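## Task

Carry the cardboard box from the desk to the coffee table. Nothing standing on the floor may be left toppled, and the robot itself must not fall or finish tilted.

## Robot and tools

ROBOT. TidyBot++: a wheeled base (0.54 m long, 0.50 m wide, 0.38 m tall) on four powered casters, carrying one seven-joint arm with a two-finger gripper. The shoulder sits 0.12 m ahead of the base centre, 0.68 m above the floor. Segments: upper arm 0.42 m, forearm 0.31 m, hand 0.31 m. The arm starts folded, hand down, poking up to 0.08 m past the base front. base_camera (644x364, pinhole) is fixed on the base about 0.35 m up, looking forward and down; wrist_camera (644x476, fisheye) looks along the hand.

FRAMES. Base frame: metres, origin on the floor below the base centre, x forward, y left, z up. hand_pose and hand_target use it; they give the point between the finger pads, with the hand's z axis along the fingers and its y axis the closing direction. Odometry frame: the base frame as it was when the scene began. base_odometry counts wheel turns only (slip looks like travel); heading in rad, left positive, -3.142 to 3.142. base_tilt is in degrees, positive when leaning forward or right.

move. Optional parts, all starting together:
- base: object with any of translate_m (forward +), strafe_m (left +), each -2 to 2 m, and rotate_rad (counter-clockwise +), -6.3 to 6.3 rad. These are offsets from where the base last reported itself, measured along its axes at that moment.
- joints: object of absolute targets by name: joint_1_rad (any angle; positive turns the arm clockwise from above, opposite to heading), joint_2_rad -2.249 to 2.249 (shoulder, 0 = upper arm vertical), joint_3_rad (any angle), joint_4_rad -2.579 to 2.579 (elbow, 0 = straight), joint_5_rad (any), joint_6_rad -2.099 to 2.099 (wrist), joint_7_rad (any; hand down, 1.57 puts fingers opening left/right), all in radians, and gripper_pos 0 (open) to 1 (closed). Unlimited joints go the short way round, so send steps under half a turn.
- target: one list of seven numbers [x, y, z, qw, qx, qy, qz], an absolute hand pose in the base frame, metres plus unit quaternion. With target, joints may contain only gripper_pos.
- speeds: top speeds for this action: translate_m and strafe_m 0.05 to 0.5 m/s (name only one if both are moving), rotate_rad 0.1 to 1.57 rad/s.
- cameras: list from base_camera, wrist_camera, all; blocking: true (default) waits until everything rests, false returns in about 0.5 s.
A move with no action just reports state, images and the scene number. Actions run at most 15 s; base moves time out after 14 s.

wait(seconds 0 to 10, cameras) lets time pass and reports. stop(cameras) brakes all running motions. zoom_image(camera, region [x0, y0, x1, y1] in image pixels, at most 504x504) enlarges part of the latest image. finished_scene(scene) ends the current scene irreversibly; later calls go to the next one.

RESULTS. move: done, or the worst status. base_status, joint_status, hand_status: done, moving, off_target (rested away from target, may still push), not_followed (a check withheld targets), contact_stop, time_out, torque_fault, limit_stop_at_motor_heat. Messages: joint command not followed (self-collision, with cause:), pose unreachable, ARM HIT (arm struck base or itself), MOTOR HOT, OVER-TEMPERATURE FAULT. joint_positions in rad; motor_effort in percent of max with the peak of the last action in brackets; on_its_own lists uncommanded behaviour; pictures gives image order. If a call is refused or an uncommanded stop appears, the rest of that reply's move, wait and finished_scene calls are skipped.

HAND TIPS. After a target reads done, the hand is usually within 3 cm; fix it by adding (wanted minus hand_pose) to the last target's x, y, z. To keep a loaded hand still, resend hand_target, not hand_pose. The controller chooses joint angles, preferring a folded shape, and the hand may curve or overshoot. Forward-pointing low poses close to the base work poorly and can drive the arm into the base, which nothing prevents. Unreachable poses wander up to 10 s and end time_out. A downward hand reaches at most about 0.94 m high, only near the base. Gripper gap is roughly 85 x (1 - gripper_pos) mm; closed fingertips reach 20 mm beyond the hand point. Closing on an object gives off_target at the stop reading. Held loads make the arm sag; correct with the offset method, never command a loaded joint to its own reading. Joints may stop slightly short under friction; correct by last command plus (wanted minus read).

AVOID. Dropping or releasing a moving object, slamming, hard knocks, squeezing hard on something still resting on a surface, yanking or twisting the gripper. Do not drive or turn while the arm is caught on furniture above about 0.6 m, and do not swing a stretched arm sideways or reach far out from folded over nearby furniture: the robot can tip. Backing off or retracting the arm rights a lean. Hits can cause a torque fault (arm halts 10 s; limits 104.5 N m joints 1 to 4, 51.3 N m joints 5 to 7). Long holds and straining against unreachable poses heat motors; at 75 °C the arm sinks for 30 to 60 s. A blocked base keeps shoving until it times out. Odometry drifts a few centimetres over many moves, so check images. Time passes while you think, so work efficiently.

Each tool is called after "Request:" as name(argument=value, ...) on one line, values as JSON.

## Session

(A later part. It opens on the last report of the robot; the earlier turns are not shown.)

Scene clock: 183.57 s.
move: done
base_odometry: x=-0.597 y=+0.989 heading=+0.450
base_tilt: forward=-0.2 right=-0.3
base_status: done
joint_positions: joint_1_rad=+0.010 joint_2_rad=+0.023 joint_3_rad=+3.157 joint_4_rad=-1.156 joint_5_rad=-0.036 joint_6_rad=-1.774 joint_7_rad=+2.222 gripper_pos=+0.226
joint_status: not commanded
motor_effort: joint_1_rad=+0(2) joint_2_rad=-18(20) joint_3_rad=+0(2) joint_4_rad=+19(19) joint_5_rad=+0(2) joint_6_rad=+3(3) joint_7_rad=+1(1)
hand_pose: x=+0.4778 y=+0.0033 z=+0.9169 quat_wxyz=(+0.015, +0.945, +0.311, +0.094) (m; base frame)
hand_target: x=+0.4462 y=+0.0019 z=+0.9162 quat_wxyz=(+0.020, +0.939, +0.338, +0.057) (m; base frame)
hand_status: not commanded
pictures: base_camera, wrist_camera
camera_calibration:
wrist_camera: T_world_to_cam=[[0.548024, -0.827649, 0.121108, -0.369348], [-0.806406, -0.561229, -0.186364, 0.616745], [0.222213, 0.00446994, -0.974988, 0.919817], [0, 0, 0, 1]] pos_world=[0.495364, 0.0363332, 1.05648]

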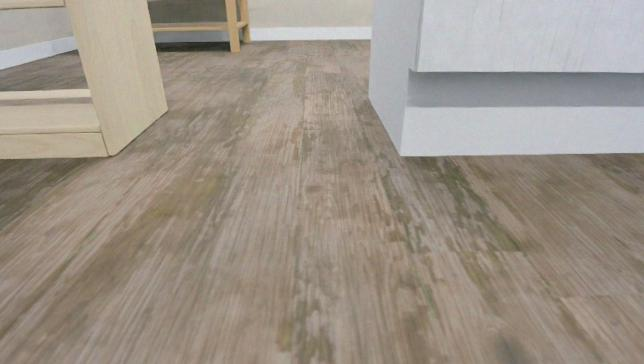

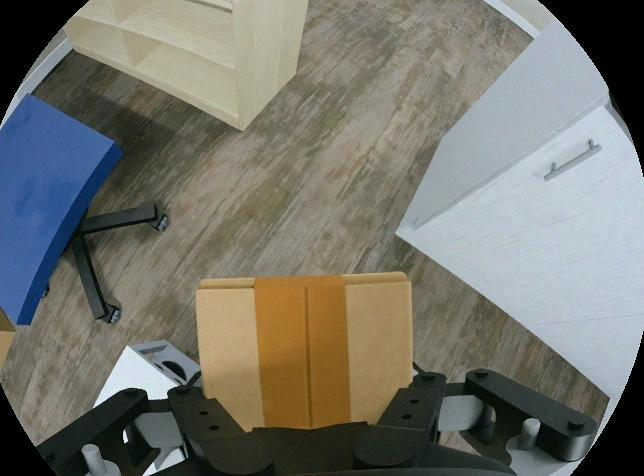

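Request:
move(base={"translate_m":0.3,"strafe_m":0.17})

Request:
move(base={"translate_m":1.42}, speeds={"translate_m":0.35}, cameras=["all"])

Scene clock: 192.43 s.
move: done
base_odometry: x=-0.400 y=+1.273 heading=+0.451
base_tilt: forward=-0.1 right=-0.4
base_status: done
joint_positions: joint_1_rad=+0.009 joint_2_rad=+0.022 joint_3_rad=+3.156 joint_4_rad=-1.158 joint_5_rad=-0.036 joint_6_rad=-1.777 joint_7_rad=+2.222 gripper_pos=+0.226
joint_status: not commanded
motor_effort: joint_1_rad=+0(2) joint_2_rad=-17(22) joint_3_rad=+0(2) joint_4_rad=+18(21) joint_5_rad=-1(1) joint_6_rad=+3(4) joint_7_rad=+1(1)
hand_pose: x=+0.4762 y=+0.0037 z=+0.9166 quat_wxyz=(+0.015, +0.945, +0.312, +0.093) (m; base frame)
hand_target: x=+0.4462 y=+0.0019 z=+0.9162 quat_wxyz=(+0.020, +0.939, +0.338, +0.057) (m; base frame)
hand_status: not commanded
camera_calibration:
wrist_camera: T_world_to_cam=[[0.54953, -0.826925, 0.119213, -0.367185], [-0.806342, -0.562293, -0.18341, 0.612968], [0.218699, 0.00466263, -0.975781, 0.922217], [0, 0, 0, 1]] pos_world=[0.494353, 0.0367331, 1.05608]

Scene clock: 197.40 s.
move: done
base_odometry: x=+0.878 y=+1.892 heading=+0.452
base_tilt: forward=-0.1 right=-0.4
base_status: done
joint_positions: joint_1_rad=+0.009 joint_2_rad=+0.018 joint_3_rad=+3.156 joint_4_rad=-1.158 joint_5_rad=-0.036 joint_6_rad=-1.779 joint_7_rad=+2.222 gripper_pos=+0.226
joint_status: not commanded
motor_effort: joint_1_rad=+0(1) joint_2_rad=-17(22) joint_3_rad=+1(1) joint_4_rad=+18(19) joint_5_rad=-1(1) joint_6_rad=+3(4) joint_7_rad=+1(1)
hand_pose: x=+0.4747 y=+0.0037 z=+0.9178 quat_wxyz=(+0.015, +0.945, +0.312, +0.094) (m; base frame)
hand_target: x=+0.4462 y=+0.0019 z=+0.9162 quat_wxyz=(+0.020, +0.939, +0.338, +0.057) (m; base frame)
hand_status: not commanded
pictures: base_camera, wrist_camera
camera_calibration:
wrist_camera: T_world_to_cam=[[0.549334, -0.826907, 0.120232, -0.367322], [-0.805985, -0.562319, -0.184892, 0.613132], [0.220498, 0.00466252, -0.975376, 0.922467], [0, 0, 0, 1]] pos_world=[0.492556, 0.0367331, 1.05728]

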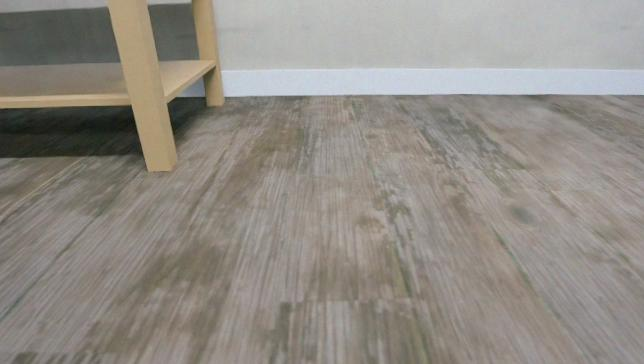

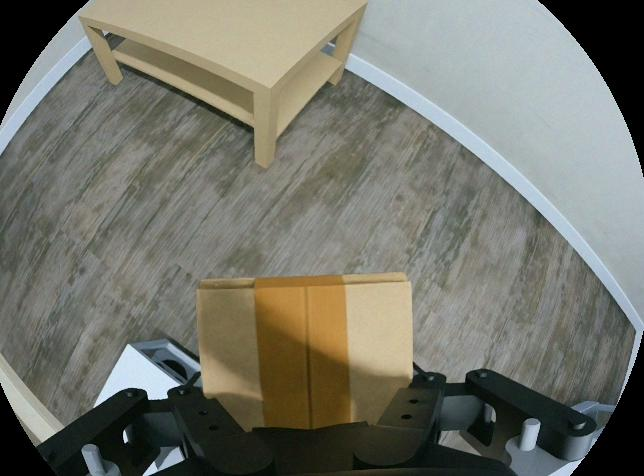

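Request:
move(base={"translate_m":0.46,"strafe_m":0.76})

Request:
move(joints={"joint_2_rad":0.56,"joint_4_rad":-1.64,"joint_6_rad":-0.81}, cameras=["all"])

Scene clock: 208.53 s.
move: done
base_odometry: x=+0.960 y=+2.777 heading=+0.451
base_tilt: forward=-0.2 right=-0.3
base_status: done
joint_positions: joint_1_rad=+0.009 joint_2_rad=+0.018 joint_3_rad=+3.156 joint_4_rad=-1.158 joint_5_rad=-0.035 joint_6_rad=-1.779 joint_7_rad=+2.222 gripper_pos=+0.226
joint_status: not commanded
motor_effort: joint_1_rad=+0(2) joint_2_rad=-18(19) joint_3_rad=+1(2) joint_4_rad=+19(19) joint_5_rad=+0(1) joint_6_rad=+3(4) joint_7_rad=+1(1)
hand_pose: x=+0.4747 y=+0.0038 z=+0.9177 quat_wxyz=(+0.015, +0.945, +0.312, +0.093) (m; base frame)
hand_target: x=+0.4462 y=+0.0019 z=+0.9162 quat_wxyz=(+0.020, +0.939, +0.338, +0.057) (m; base frame)
hand_status: not commanded
camera_calibration:
wrist_camera: T_world_to_cam=[[0.549638, -0.826664, 0.120515, -0.367642], [-0.805837, -0.562679, -0.184441, 0.612568], [0.220282, 0.00426031, -0.975427, 0.922662], [0, 0, 0, 1]] pos_world=[0.492454, 0.0368323, 1.05728]

Scene clock: 210.73 s.
move: done
base_odometry: x=+0.960 y=+2.777 heading=+0.451
base_tilt: forward=-0.2 right=-0.3
base_status: not commanded
joint_positions: joint_1_rad=+0.009 joint_2_rad=+0.570 joint_3_rad=+3.156 joint_4_rad=-1.629 joint_5_rad=-0.035 joint_6_rad=-0.893 joint_7_rad=+2.222 gripper_pos=+0.226
joint_status: all done
motor_effort: joint_1_rad=+0(1) joint_2_rad=-35(39) joint_3_rad=+0(1) joint_4_rad=+16(19) joint_5_rad=+0(1) joint_6_rad=+1(4) joint_7_rad=+1(1)
hand_pose: x=+0.6162 y=-0.0018 z=+0.5406 quat_wxyz=(-0.001, +0.954, +0.300, +0.027) (m; base frame)
hand_target: x=+0.6375 y=+0.0022 z=+0.5447 quat_wxyz=(+0.022, +0.939, +0.338, +0.062) (m; base frame)
hand_status: not commanded
pictures: base_camera, wrist_camera
camera_calibration:
wrist_camera: T_world_to_cam=[[0.538051, -0.841278, 0.0524694, -0.360575], [-0.838634, -0.540546, -0.0671107, 0.61083], [0.0848209, -0.00789367, -0.996365, 0.618386], [0, 0, 0, 1]] pos_world=[0.653818, 0.0317188, 0.676051]

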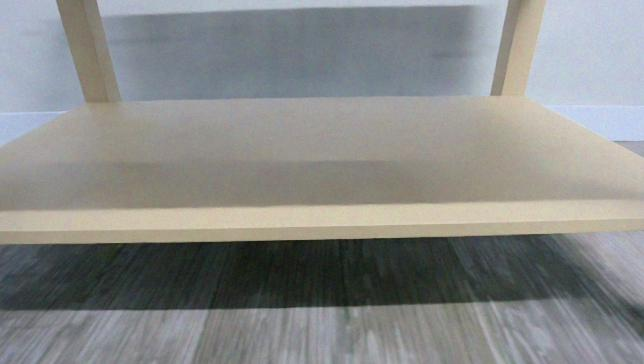

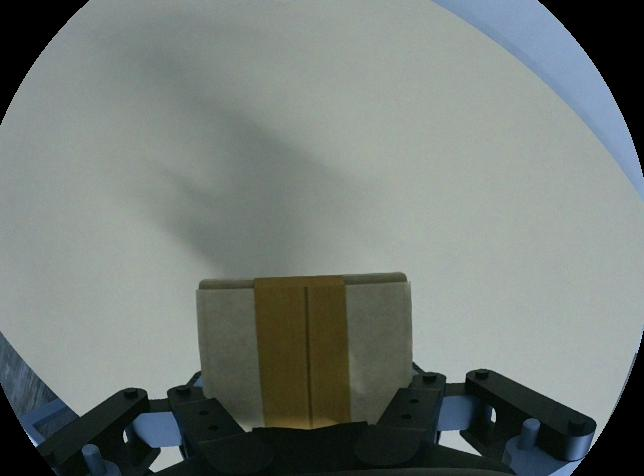

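Request:
move(joints={"joint_2_rad":0.65,"joint_4_rad":-1.72,"joint_6_rad":-0.61}, cameras=["wrist_camera"])

Request:
move(joints={"joint_2_rad":0.661,"joint_4_rad":-1.73,"joint_6_rad":-0.588})

Request:
move(joints={"joint_2_rad":0.672,"joint_4_rad":-1.74,"joint_6_rad":-0.566}, cameras=["wrist_camera"])

Scene clock: 218.70 s.
move: done
base_odometry: x=+0.960 y=+2.777 heading=+0.451
base_tilt: forward=-0.2 right=-0.4
base_status: not commanded
joint_positions: joint_1_rad=+0.009 joint_2_rad=+0.663 joint_3_rad=+3.156 joint_4_rad=-1.712 joint_5_rad=-0.035 joint_6_rad=-0.689 joint_7_rad=+2.222 gripper_pos=+0.226
joint_status: all done
motor_effort: joint_1_rad=+0(0) joint_2_rad=-36(39) joint_3_rad=+0(0) joint_4_rad=+14(16) joint_5_rad=+0(1) joint_6_rad=+2(3) joint_7_rad=+1(1)
hand_pose: x=+0.6205 y=-0.0037 z=+0.4766 quat_wxyz=(+0.006, +0.954, +0.298, +0.039) (m; base frame)
hand_target: x=+0.6429 y=+0.0022 z=+0.4842 quat_wxyz=(+0.027, +0.938, +0.337, +0.076) (m; base frame)
hand_status: not commanded
pictures: wrist_camera
camera_calibration:
wrist_camera: T_world_to_cam=[[0.532676, -0.843214, 0.0724356, -0.36743], [-0.838891, -0.537378, -0.0865254, 0.618488], [0.111885, -0.0146756, -0.993613, 0.536121], [0, 0, 0, 1]] pos_world=[0.654582, 0.0304078, 0.612827]

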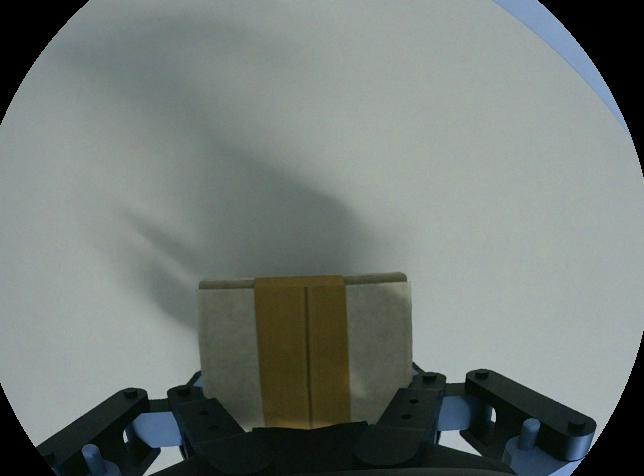

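Scene clock: 219.23 s.
move: done
base_odometry: x=+0.960 y=+2.777 heading=+0.451
base_tilt: forward=-0.1 right=-0.4
base_status: not commanded
joint_positions: joint_1_rad=+0.009 joint_2_rad=+0.665 joint_3_rad=+3.156 joint_4_rad=-1.719 joint_5_rad=-0.035 joint_6_rad=-0.664 joint_7_rad=+2.222 gripper_pos=+0.226
joint_status: all done
motor_effort: joint_1_rad=+0(0) joint_2_rad=-36(37) joint_3_rad=+0(0) joint_4_rad=+14(15) joint_5_rad=+0(0) joint_6_rad=+2(2) joint_7_rad=+1(1)
hand_pose: x=+0.6237 y=-0.0040 z=+0.4745 quat_wxyz=(+0.009, +0.954, +0.297, +0.046) (m; base frame)
hand_target: x=+0.6421 y=+0.0022 z=+0.4769 quat_wxyz=(+0.027, +0.938, +0.337, +0.077) (m; base frame)
hand_status: not commanded
camera_calibration:
wrist_camera: T_world_to_cam=[[0.531104, -0.843383, 0.0814438, -0.372556], [-0.837705, -0.537084, -0.0989507, 0.625996], [0.127196, -0.0156728, -0.991754, 0.523253], [0, 0, 0, 1]] pos_world=[0.655711, 0.0302061, 0.611223]

Scene clock: 219.80 s.
move: done
base_odometry: x=+0.960 y=+2.777 heading=+0.451
base_tilt: forward=-0.1 right=-0.4
base_status: not commanded
joint_positions: joint_1_rad=+0.009 joint_2_rad=+0.670 joint_3_rad=+3.156 joint_4_rad=-1.728 joint_5_rad=-0.035 joint_6_rad=-0.641 joint_7_rad=+2.222 gripper_pos=+0.226
joint_status: all done
motor_effort: joint_1_rad=+0(0) joint_2_rad=-36(37) joint_3_rad=+0(0) joint_4_rad=+13(15) joint_5_rad=+0(1) joint_6_rad=+2(3) joint_7_rad=+1(1)
hand_pose: x=+0.6253 y=-0.0043 z=+0.4703 quat_wxyz=(+0.011, +0.953, +0.297, +0.051) (m; base frame)
hand_target: x=+0.6412 y=+0.0022 z=+0.4696 quat_wxyz=(+0.027, +0.938, +0.337, +0.077) (m; base frame)
hand_status: not commanded
pictures: wrist_camera
camera_calibration:
wrist_camera: T_world_to_cam=[[0.529895, -0.843568, 0.0872038, -0.375192], [-0.836987, -0.536767, -0.106465, 0.629906], [0.136619, -0.0165729, -0.990485, 0.512414], [0, 0, 0, 1]] pos_world=[0.656029, 0.0301046, 0.60732]

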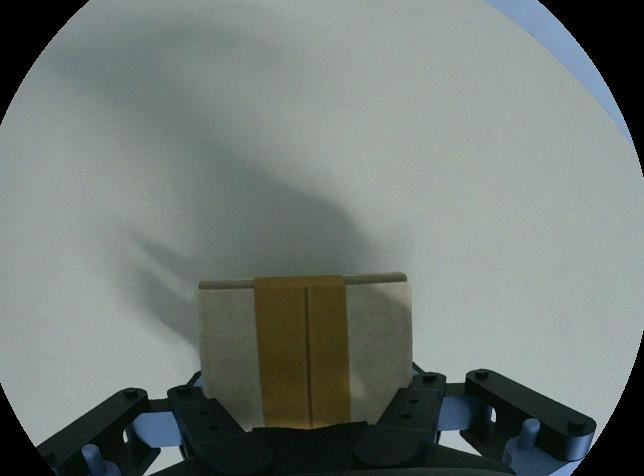

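Request:
move(joints={"joint_2_rad":0.69,"joint_4_rad":-1.755,"joint_6_rad":-0.556})

Request:
move(joints={"joint_2_rad":0.705,"joint_4_rad":-1.768,"joint_6_rad":-0.530}, cameras=["wrist_camera"])

Scene clock: 222.93 s.
move: done
base_odometry: x=+0.960 y=+2.777 heading=+0.451
base_tilt: forward=-0.2 right=-0.4
base_status: not commanded
joint_positions: joint_1_rad=+0.009 joint_2_rad=+0.674 joint_3_rad=+3.156 joint_4_rad=-1.735 joint_5_rad=-0.035 joint_6_rad=-0.633 joint_7_rad=+2.222 gripper_pos=+0.226
joint_status: all done
motor_effort: joint_1_rad=+1(1) joint_2_rad=-29(36) joint_3_rad=+1(1) joint_4_rad=+11(15) joint_5_rad=+0(1) joint_6_rad=+3(5) joint_7_rad=+1(1)
hand_pose: x=+0.6229 y=-0.0043 z=+0.4668 quat_wxyz=(+0.010, +0.954, +0.297, +0.049) (m; base frame)
hand_target: x=+0.6321 y=+0.0022 z=+0.4570 quat_wxyz=(+0.023, +0.939, +0.338, +0.066) (m; base frame)
hand_status: not commanded
camera_calibration:
wrist_camera: T_world_to_cam=[[0.530178, -0.843573, 0.0854112, -0.372962], [-0.837372, -0.536755, -0.103453, 0.626349], [0.133115, -0.0166726, -0.99096, 0.511592], [0, 0, 0, 1]] pos_world=[0.654123, 0.0301044, 0.60362]

Scene clock: 223.47 s.
move: done
base_odometry: x=+0.960 y=+2.777 heading=+0.451
base_tilt: forward=-0.2 right=-0.4
base_status: not commanded
joint_positions: joint_1_rad=+0.009 joint_2_rad=+0.672 joint_3_rad=+3.156 joint_4_rad=-1.741 joint_5_rad=-0.035 joint_6_rad=-0.623 joint_7_rad=+2.222 gripper_pos=+0.226
joint_status: all done
motor_effort: joint_1_rad=+0(2) joint_2_rad=-25(31) joint_3_rad=+1(2) joint_4_rad=+11(13) joint_5_rad=+0(1) joint_6_rad=+5(7) joint_7_rad=+1(1)
hand_pose: x=+0.6229 y=-0.0043 z=+0.4667 quat_wxyz=(+0.011, +0.953, +0.297, +0.052) (m; base frame)
hand_target: x=+0.6295 y=+0.0022 z=+0.4473 quat_wxyz=(+0.023, +0.939, +0.338, +0.065) (m; base frame)
hand_status: not commanded
pictures: wrist_camera
camera_calibration:
wrist_camera: T_world_to_cam=[[0.5298, -0.843479, 0.0886266, -0.374249], [-0.836717, -0.536894, -0.10793, 0.627977], [0.13862, -0.0169738, -0.9902, 0.507748], [0, 0, 0, 1]] pos_world=[0.653333, 0.0301039, 0.603719]

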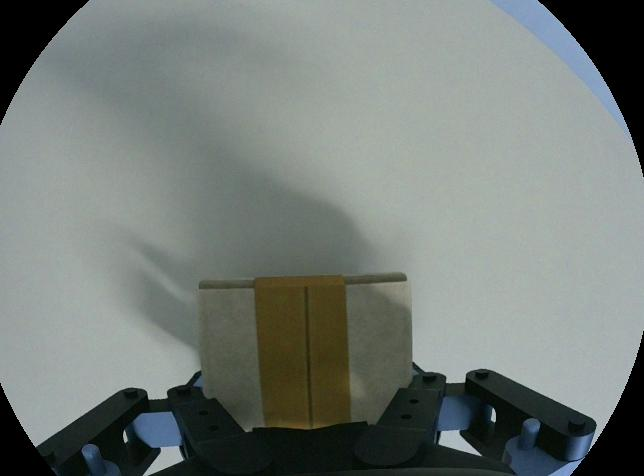

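Request:
move(joints={"gripper_pos":0.19})

Request:
move(joints={"gripper_pos":0.0}, cameras=["wrist_camera"])

Scene clock: 225.97 s.
move: done
base_odometry: x=+0.960 y=+2.777 heading=+0.451
base_tilt: forward=-0.2 right=-0.4
base_status: not commanded
joint_positions: joint_1_rad=+0.009 joint_2_rad=+0.673 joint_3_rad=+3.156 joint_4_rad=-1.743 joint_5_rad=-0.035 joint_6_rad=-0.617 joint_7_rad=+2.222 gripper_pos=+0.190
joint_status: all done
motor_effort: joint_1_rad=+0(1) joint_2_rad=-27(31) joint_3_rad=+1(1) joint_4_rad=+11(12) joint_5_rad=+0(1) joint_6_rad=+4(5) joint_7_rad=+1(1)
hand_pose: x=+0.6239 y=-0.0044 z=+0.4660 quat_wxyz=(+0.012, +0.953, +0.297, +0.053) (m; base frame)
hand_target: x=+0.6295 y=+0.0022 z=+0.4473 quat_wxyz=(+0.023, +0.939, +0.338, +0.065) (m; base frame)
hand_status: not commanded
camera_calibration:
wrist_camera: T_world_to_cam=[[0.529477, -0.843433, 0.0909666, -0.375613], [-0.836268, -0.536956, -0.111054, 0.629844], [0.142512, -0.0172721, -0.989642, 0.504225], [0, 0, 0, 1]] pos_world=[0.653739, 0.0301033, 0.603118]

Scene clock: 226.57 s.
move: done
base_odometry: x=+0.960 y=+2.777 heading=+0.451
base_tilt: forward=-0.2 right=-0.4
base_status: not commanded
joint_positions: joint_1_rad=+0.009 joint_2_rad=+0.693 joint_3_rad=+3.156 joint_4_rad=-1.746 joint_5_rad=-0.035 joint_6_rad=-0.600 joint_7_rad=+2.222 gripper_pos=+0.000
joint_status: all done
motor_effort: joint_1_rad=-1(1) joint_2_rad=-31(34) joint_3_rad=-1(1) joint_4_rad=+11(13) joint_5_rad=-1(1) joint_6_rad=+1(3) joint_7_rad=+1(1)
hand_pose: x=+0.6232 y=-0.0046 z=+0.4560 quat_wxyz=(+0.011, +0.953, +0.297, +0.051) (m; base frame)
hand_target: x=+0.6295 y=+0.0022 z=+0.4473 quat_wxyz=(+0.023, +0.939, +0.338, +0.065) (m; base frame)
hand_status: not commanded
pictures: wrist_camera
camera_calibration:
wrist_camera: T_world_to_cam=[[0.529817, -0.843481, 0.0885116, -0.373584], [-0.836973, -0.536862, -0.106094, 0.62625], [0.137007, -0.0178714, -0.990409, 0.498186], [0, 0, 0, 1]] pos_world=[0.65383, 0.0300023, 0.592916]

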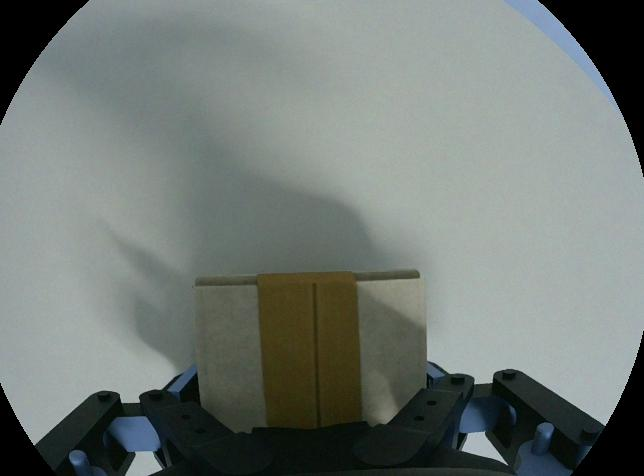

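Request:
move(joints={"joint_2_rad":0.60,"joint_4_rad":-1.68,"joint_6_rad":-0.79})

Request:
move(joints={"joint_2_rad":0.42,"joint_4_rad":-1.5,"joint_6_rad":-1.2}, cameras=["wrist_camera"])

Scene clock: 230.73 s.
move: done
base_odometry: x=+0.960 y=+2.777 heading=+0.451
base_tilt: forward=-0.1 right=-0.4
base_status: not commanded
joint_positions: joint_1_rad=+0.009 joint_2_rad=+0.628 joint_3_rad=+3.156 joint_4_rad=-1.687 joint_5_rad=-0.035 joint_6_rad=-0.726 joint_7_rad=+2.222 gripper_pos=+0.000
joint_status: all done
motor_effort: joint_1_rad=+0(1) joint_2_rad=-34(37) joint_3_rad=+0(1) joint_4_rad=+14(15) joint_5_rad=+0(1) joint_6_rad=+1(2) joint_7_rad=+1(1)
hand_pose: x=+0.6290 y=-0.0033 z=+0.4998 quat_wxyz=(+0.009, +0.953, +0.298, +0.050) (m; base frame)
hand_target: x=+0.6174 y=+0.0022 z=+0.5139 quat_wxyz=(+0.012, +0.940, +0.338, +0.034) (m; base frame)
hand_status: not commanded
camera_calibration:
wrist_camera: T_world_to_cam=[[0.531997, -0.842541, 0.0842841, -0.378814], [-0.835868, -0.538458, -0.106708, 0.636001], [0.13529, -0.0136818, -0.990712, 0.541969], [0, 0, 0, 1]] pos_world=[0.659818, 0.0307093, 0.63673]

Scene clock: 232.27 s.
move: done
base_odometry: x=+0.960 y=+2.777 heading=+0.451
base_tilt: forward=-0.2 right=-0.4
base_status: not commanded
joint_positions: joint_1_rad=+0.009 joint_2_rad=+0.433 joint_3_rad=+3.156 joint_4_rad=-1.502 joint_5_rad=-0.035 joint_6_rad=-1.117 joint_7_rad=+2.222 gripper_pos=+0.000
joint_status: all done
motor_effort: joint_1_rad=+0(0) joint_2_rad=-31(37) joint_3_rad=+0(0) joint_4_rad=+17(18) joint_5_rad=-1(1) joint_6_rad=+2(2) joint_7_rad=+1(1)
hand_pose: x=+0.6173 y=+0.0000 z=+0.6415 quat_wxyz=(+0.002, +0.952, +0.303, +0.046) (m; base frame)
hand_target: x=+0.5927 y=+0.0021 z=+0.6472 quat_wxyz=(+0.003, +0.941, +0.338, +0.010) (m; base frame)
hand_status: not commanded
pictures: wrist_camera
camera_calibration:
wrist_camera: T_world_to_cam=[[0.541389, -0.837883, 0.0696419, -0.378069], [-0.83164, -0.545843, -0.102125, 0.637701], [0.123583, -0.00262742, -0.992331, 0.69232], [0, 0, 0, 1]] pos_world=[0.649461, 0.0331264, 0.778465]

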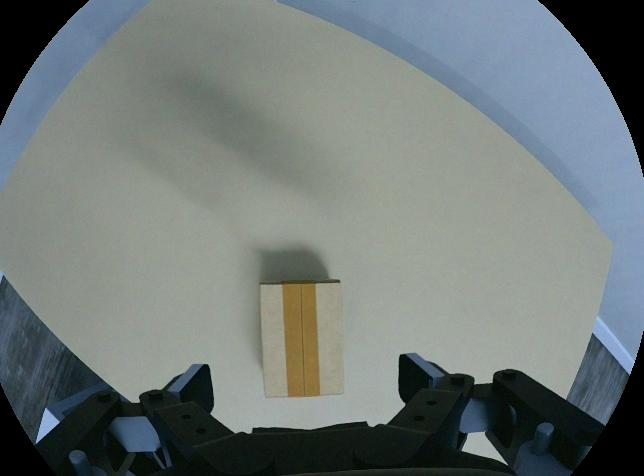

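Box is placed and flat.

Request:
finished_scene(scene=2)

The scene is finished: the task was done.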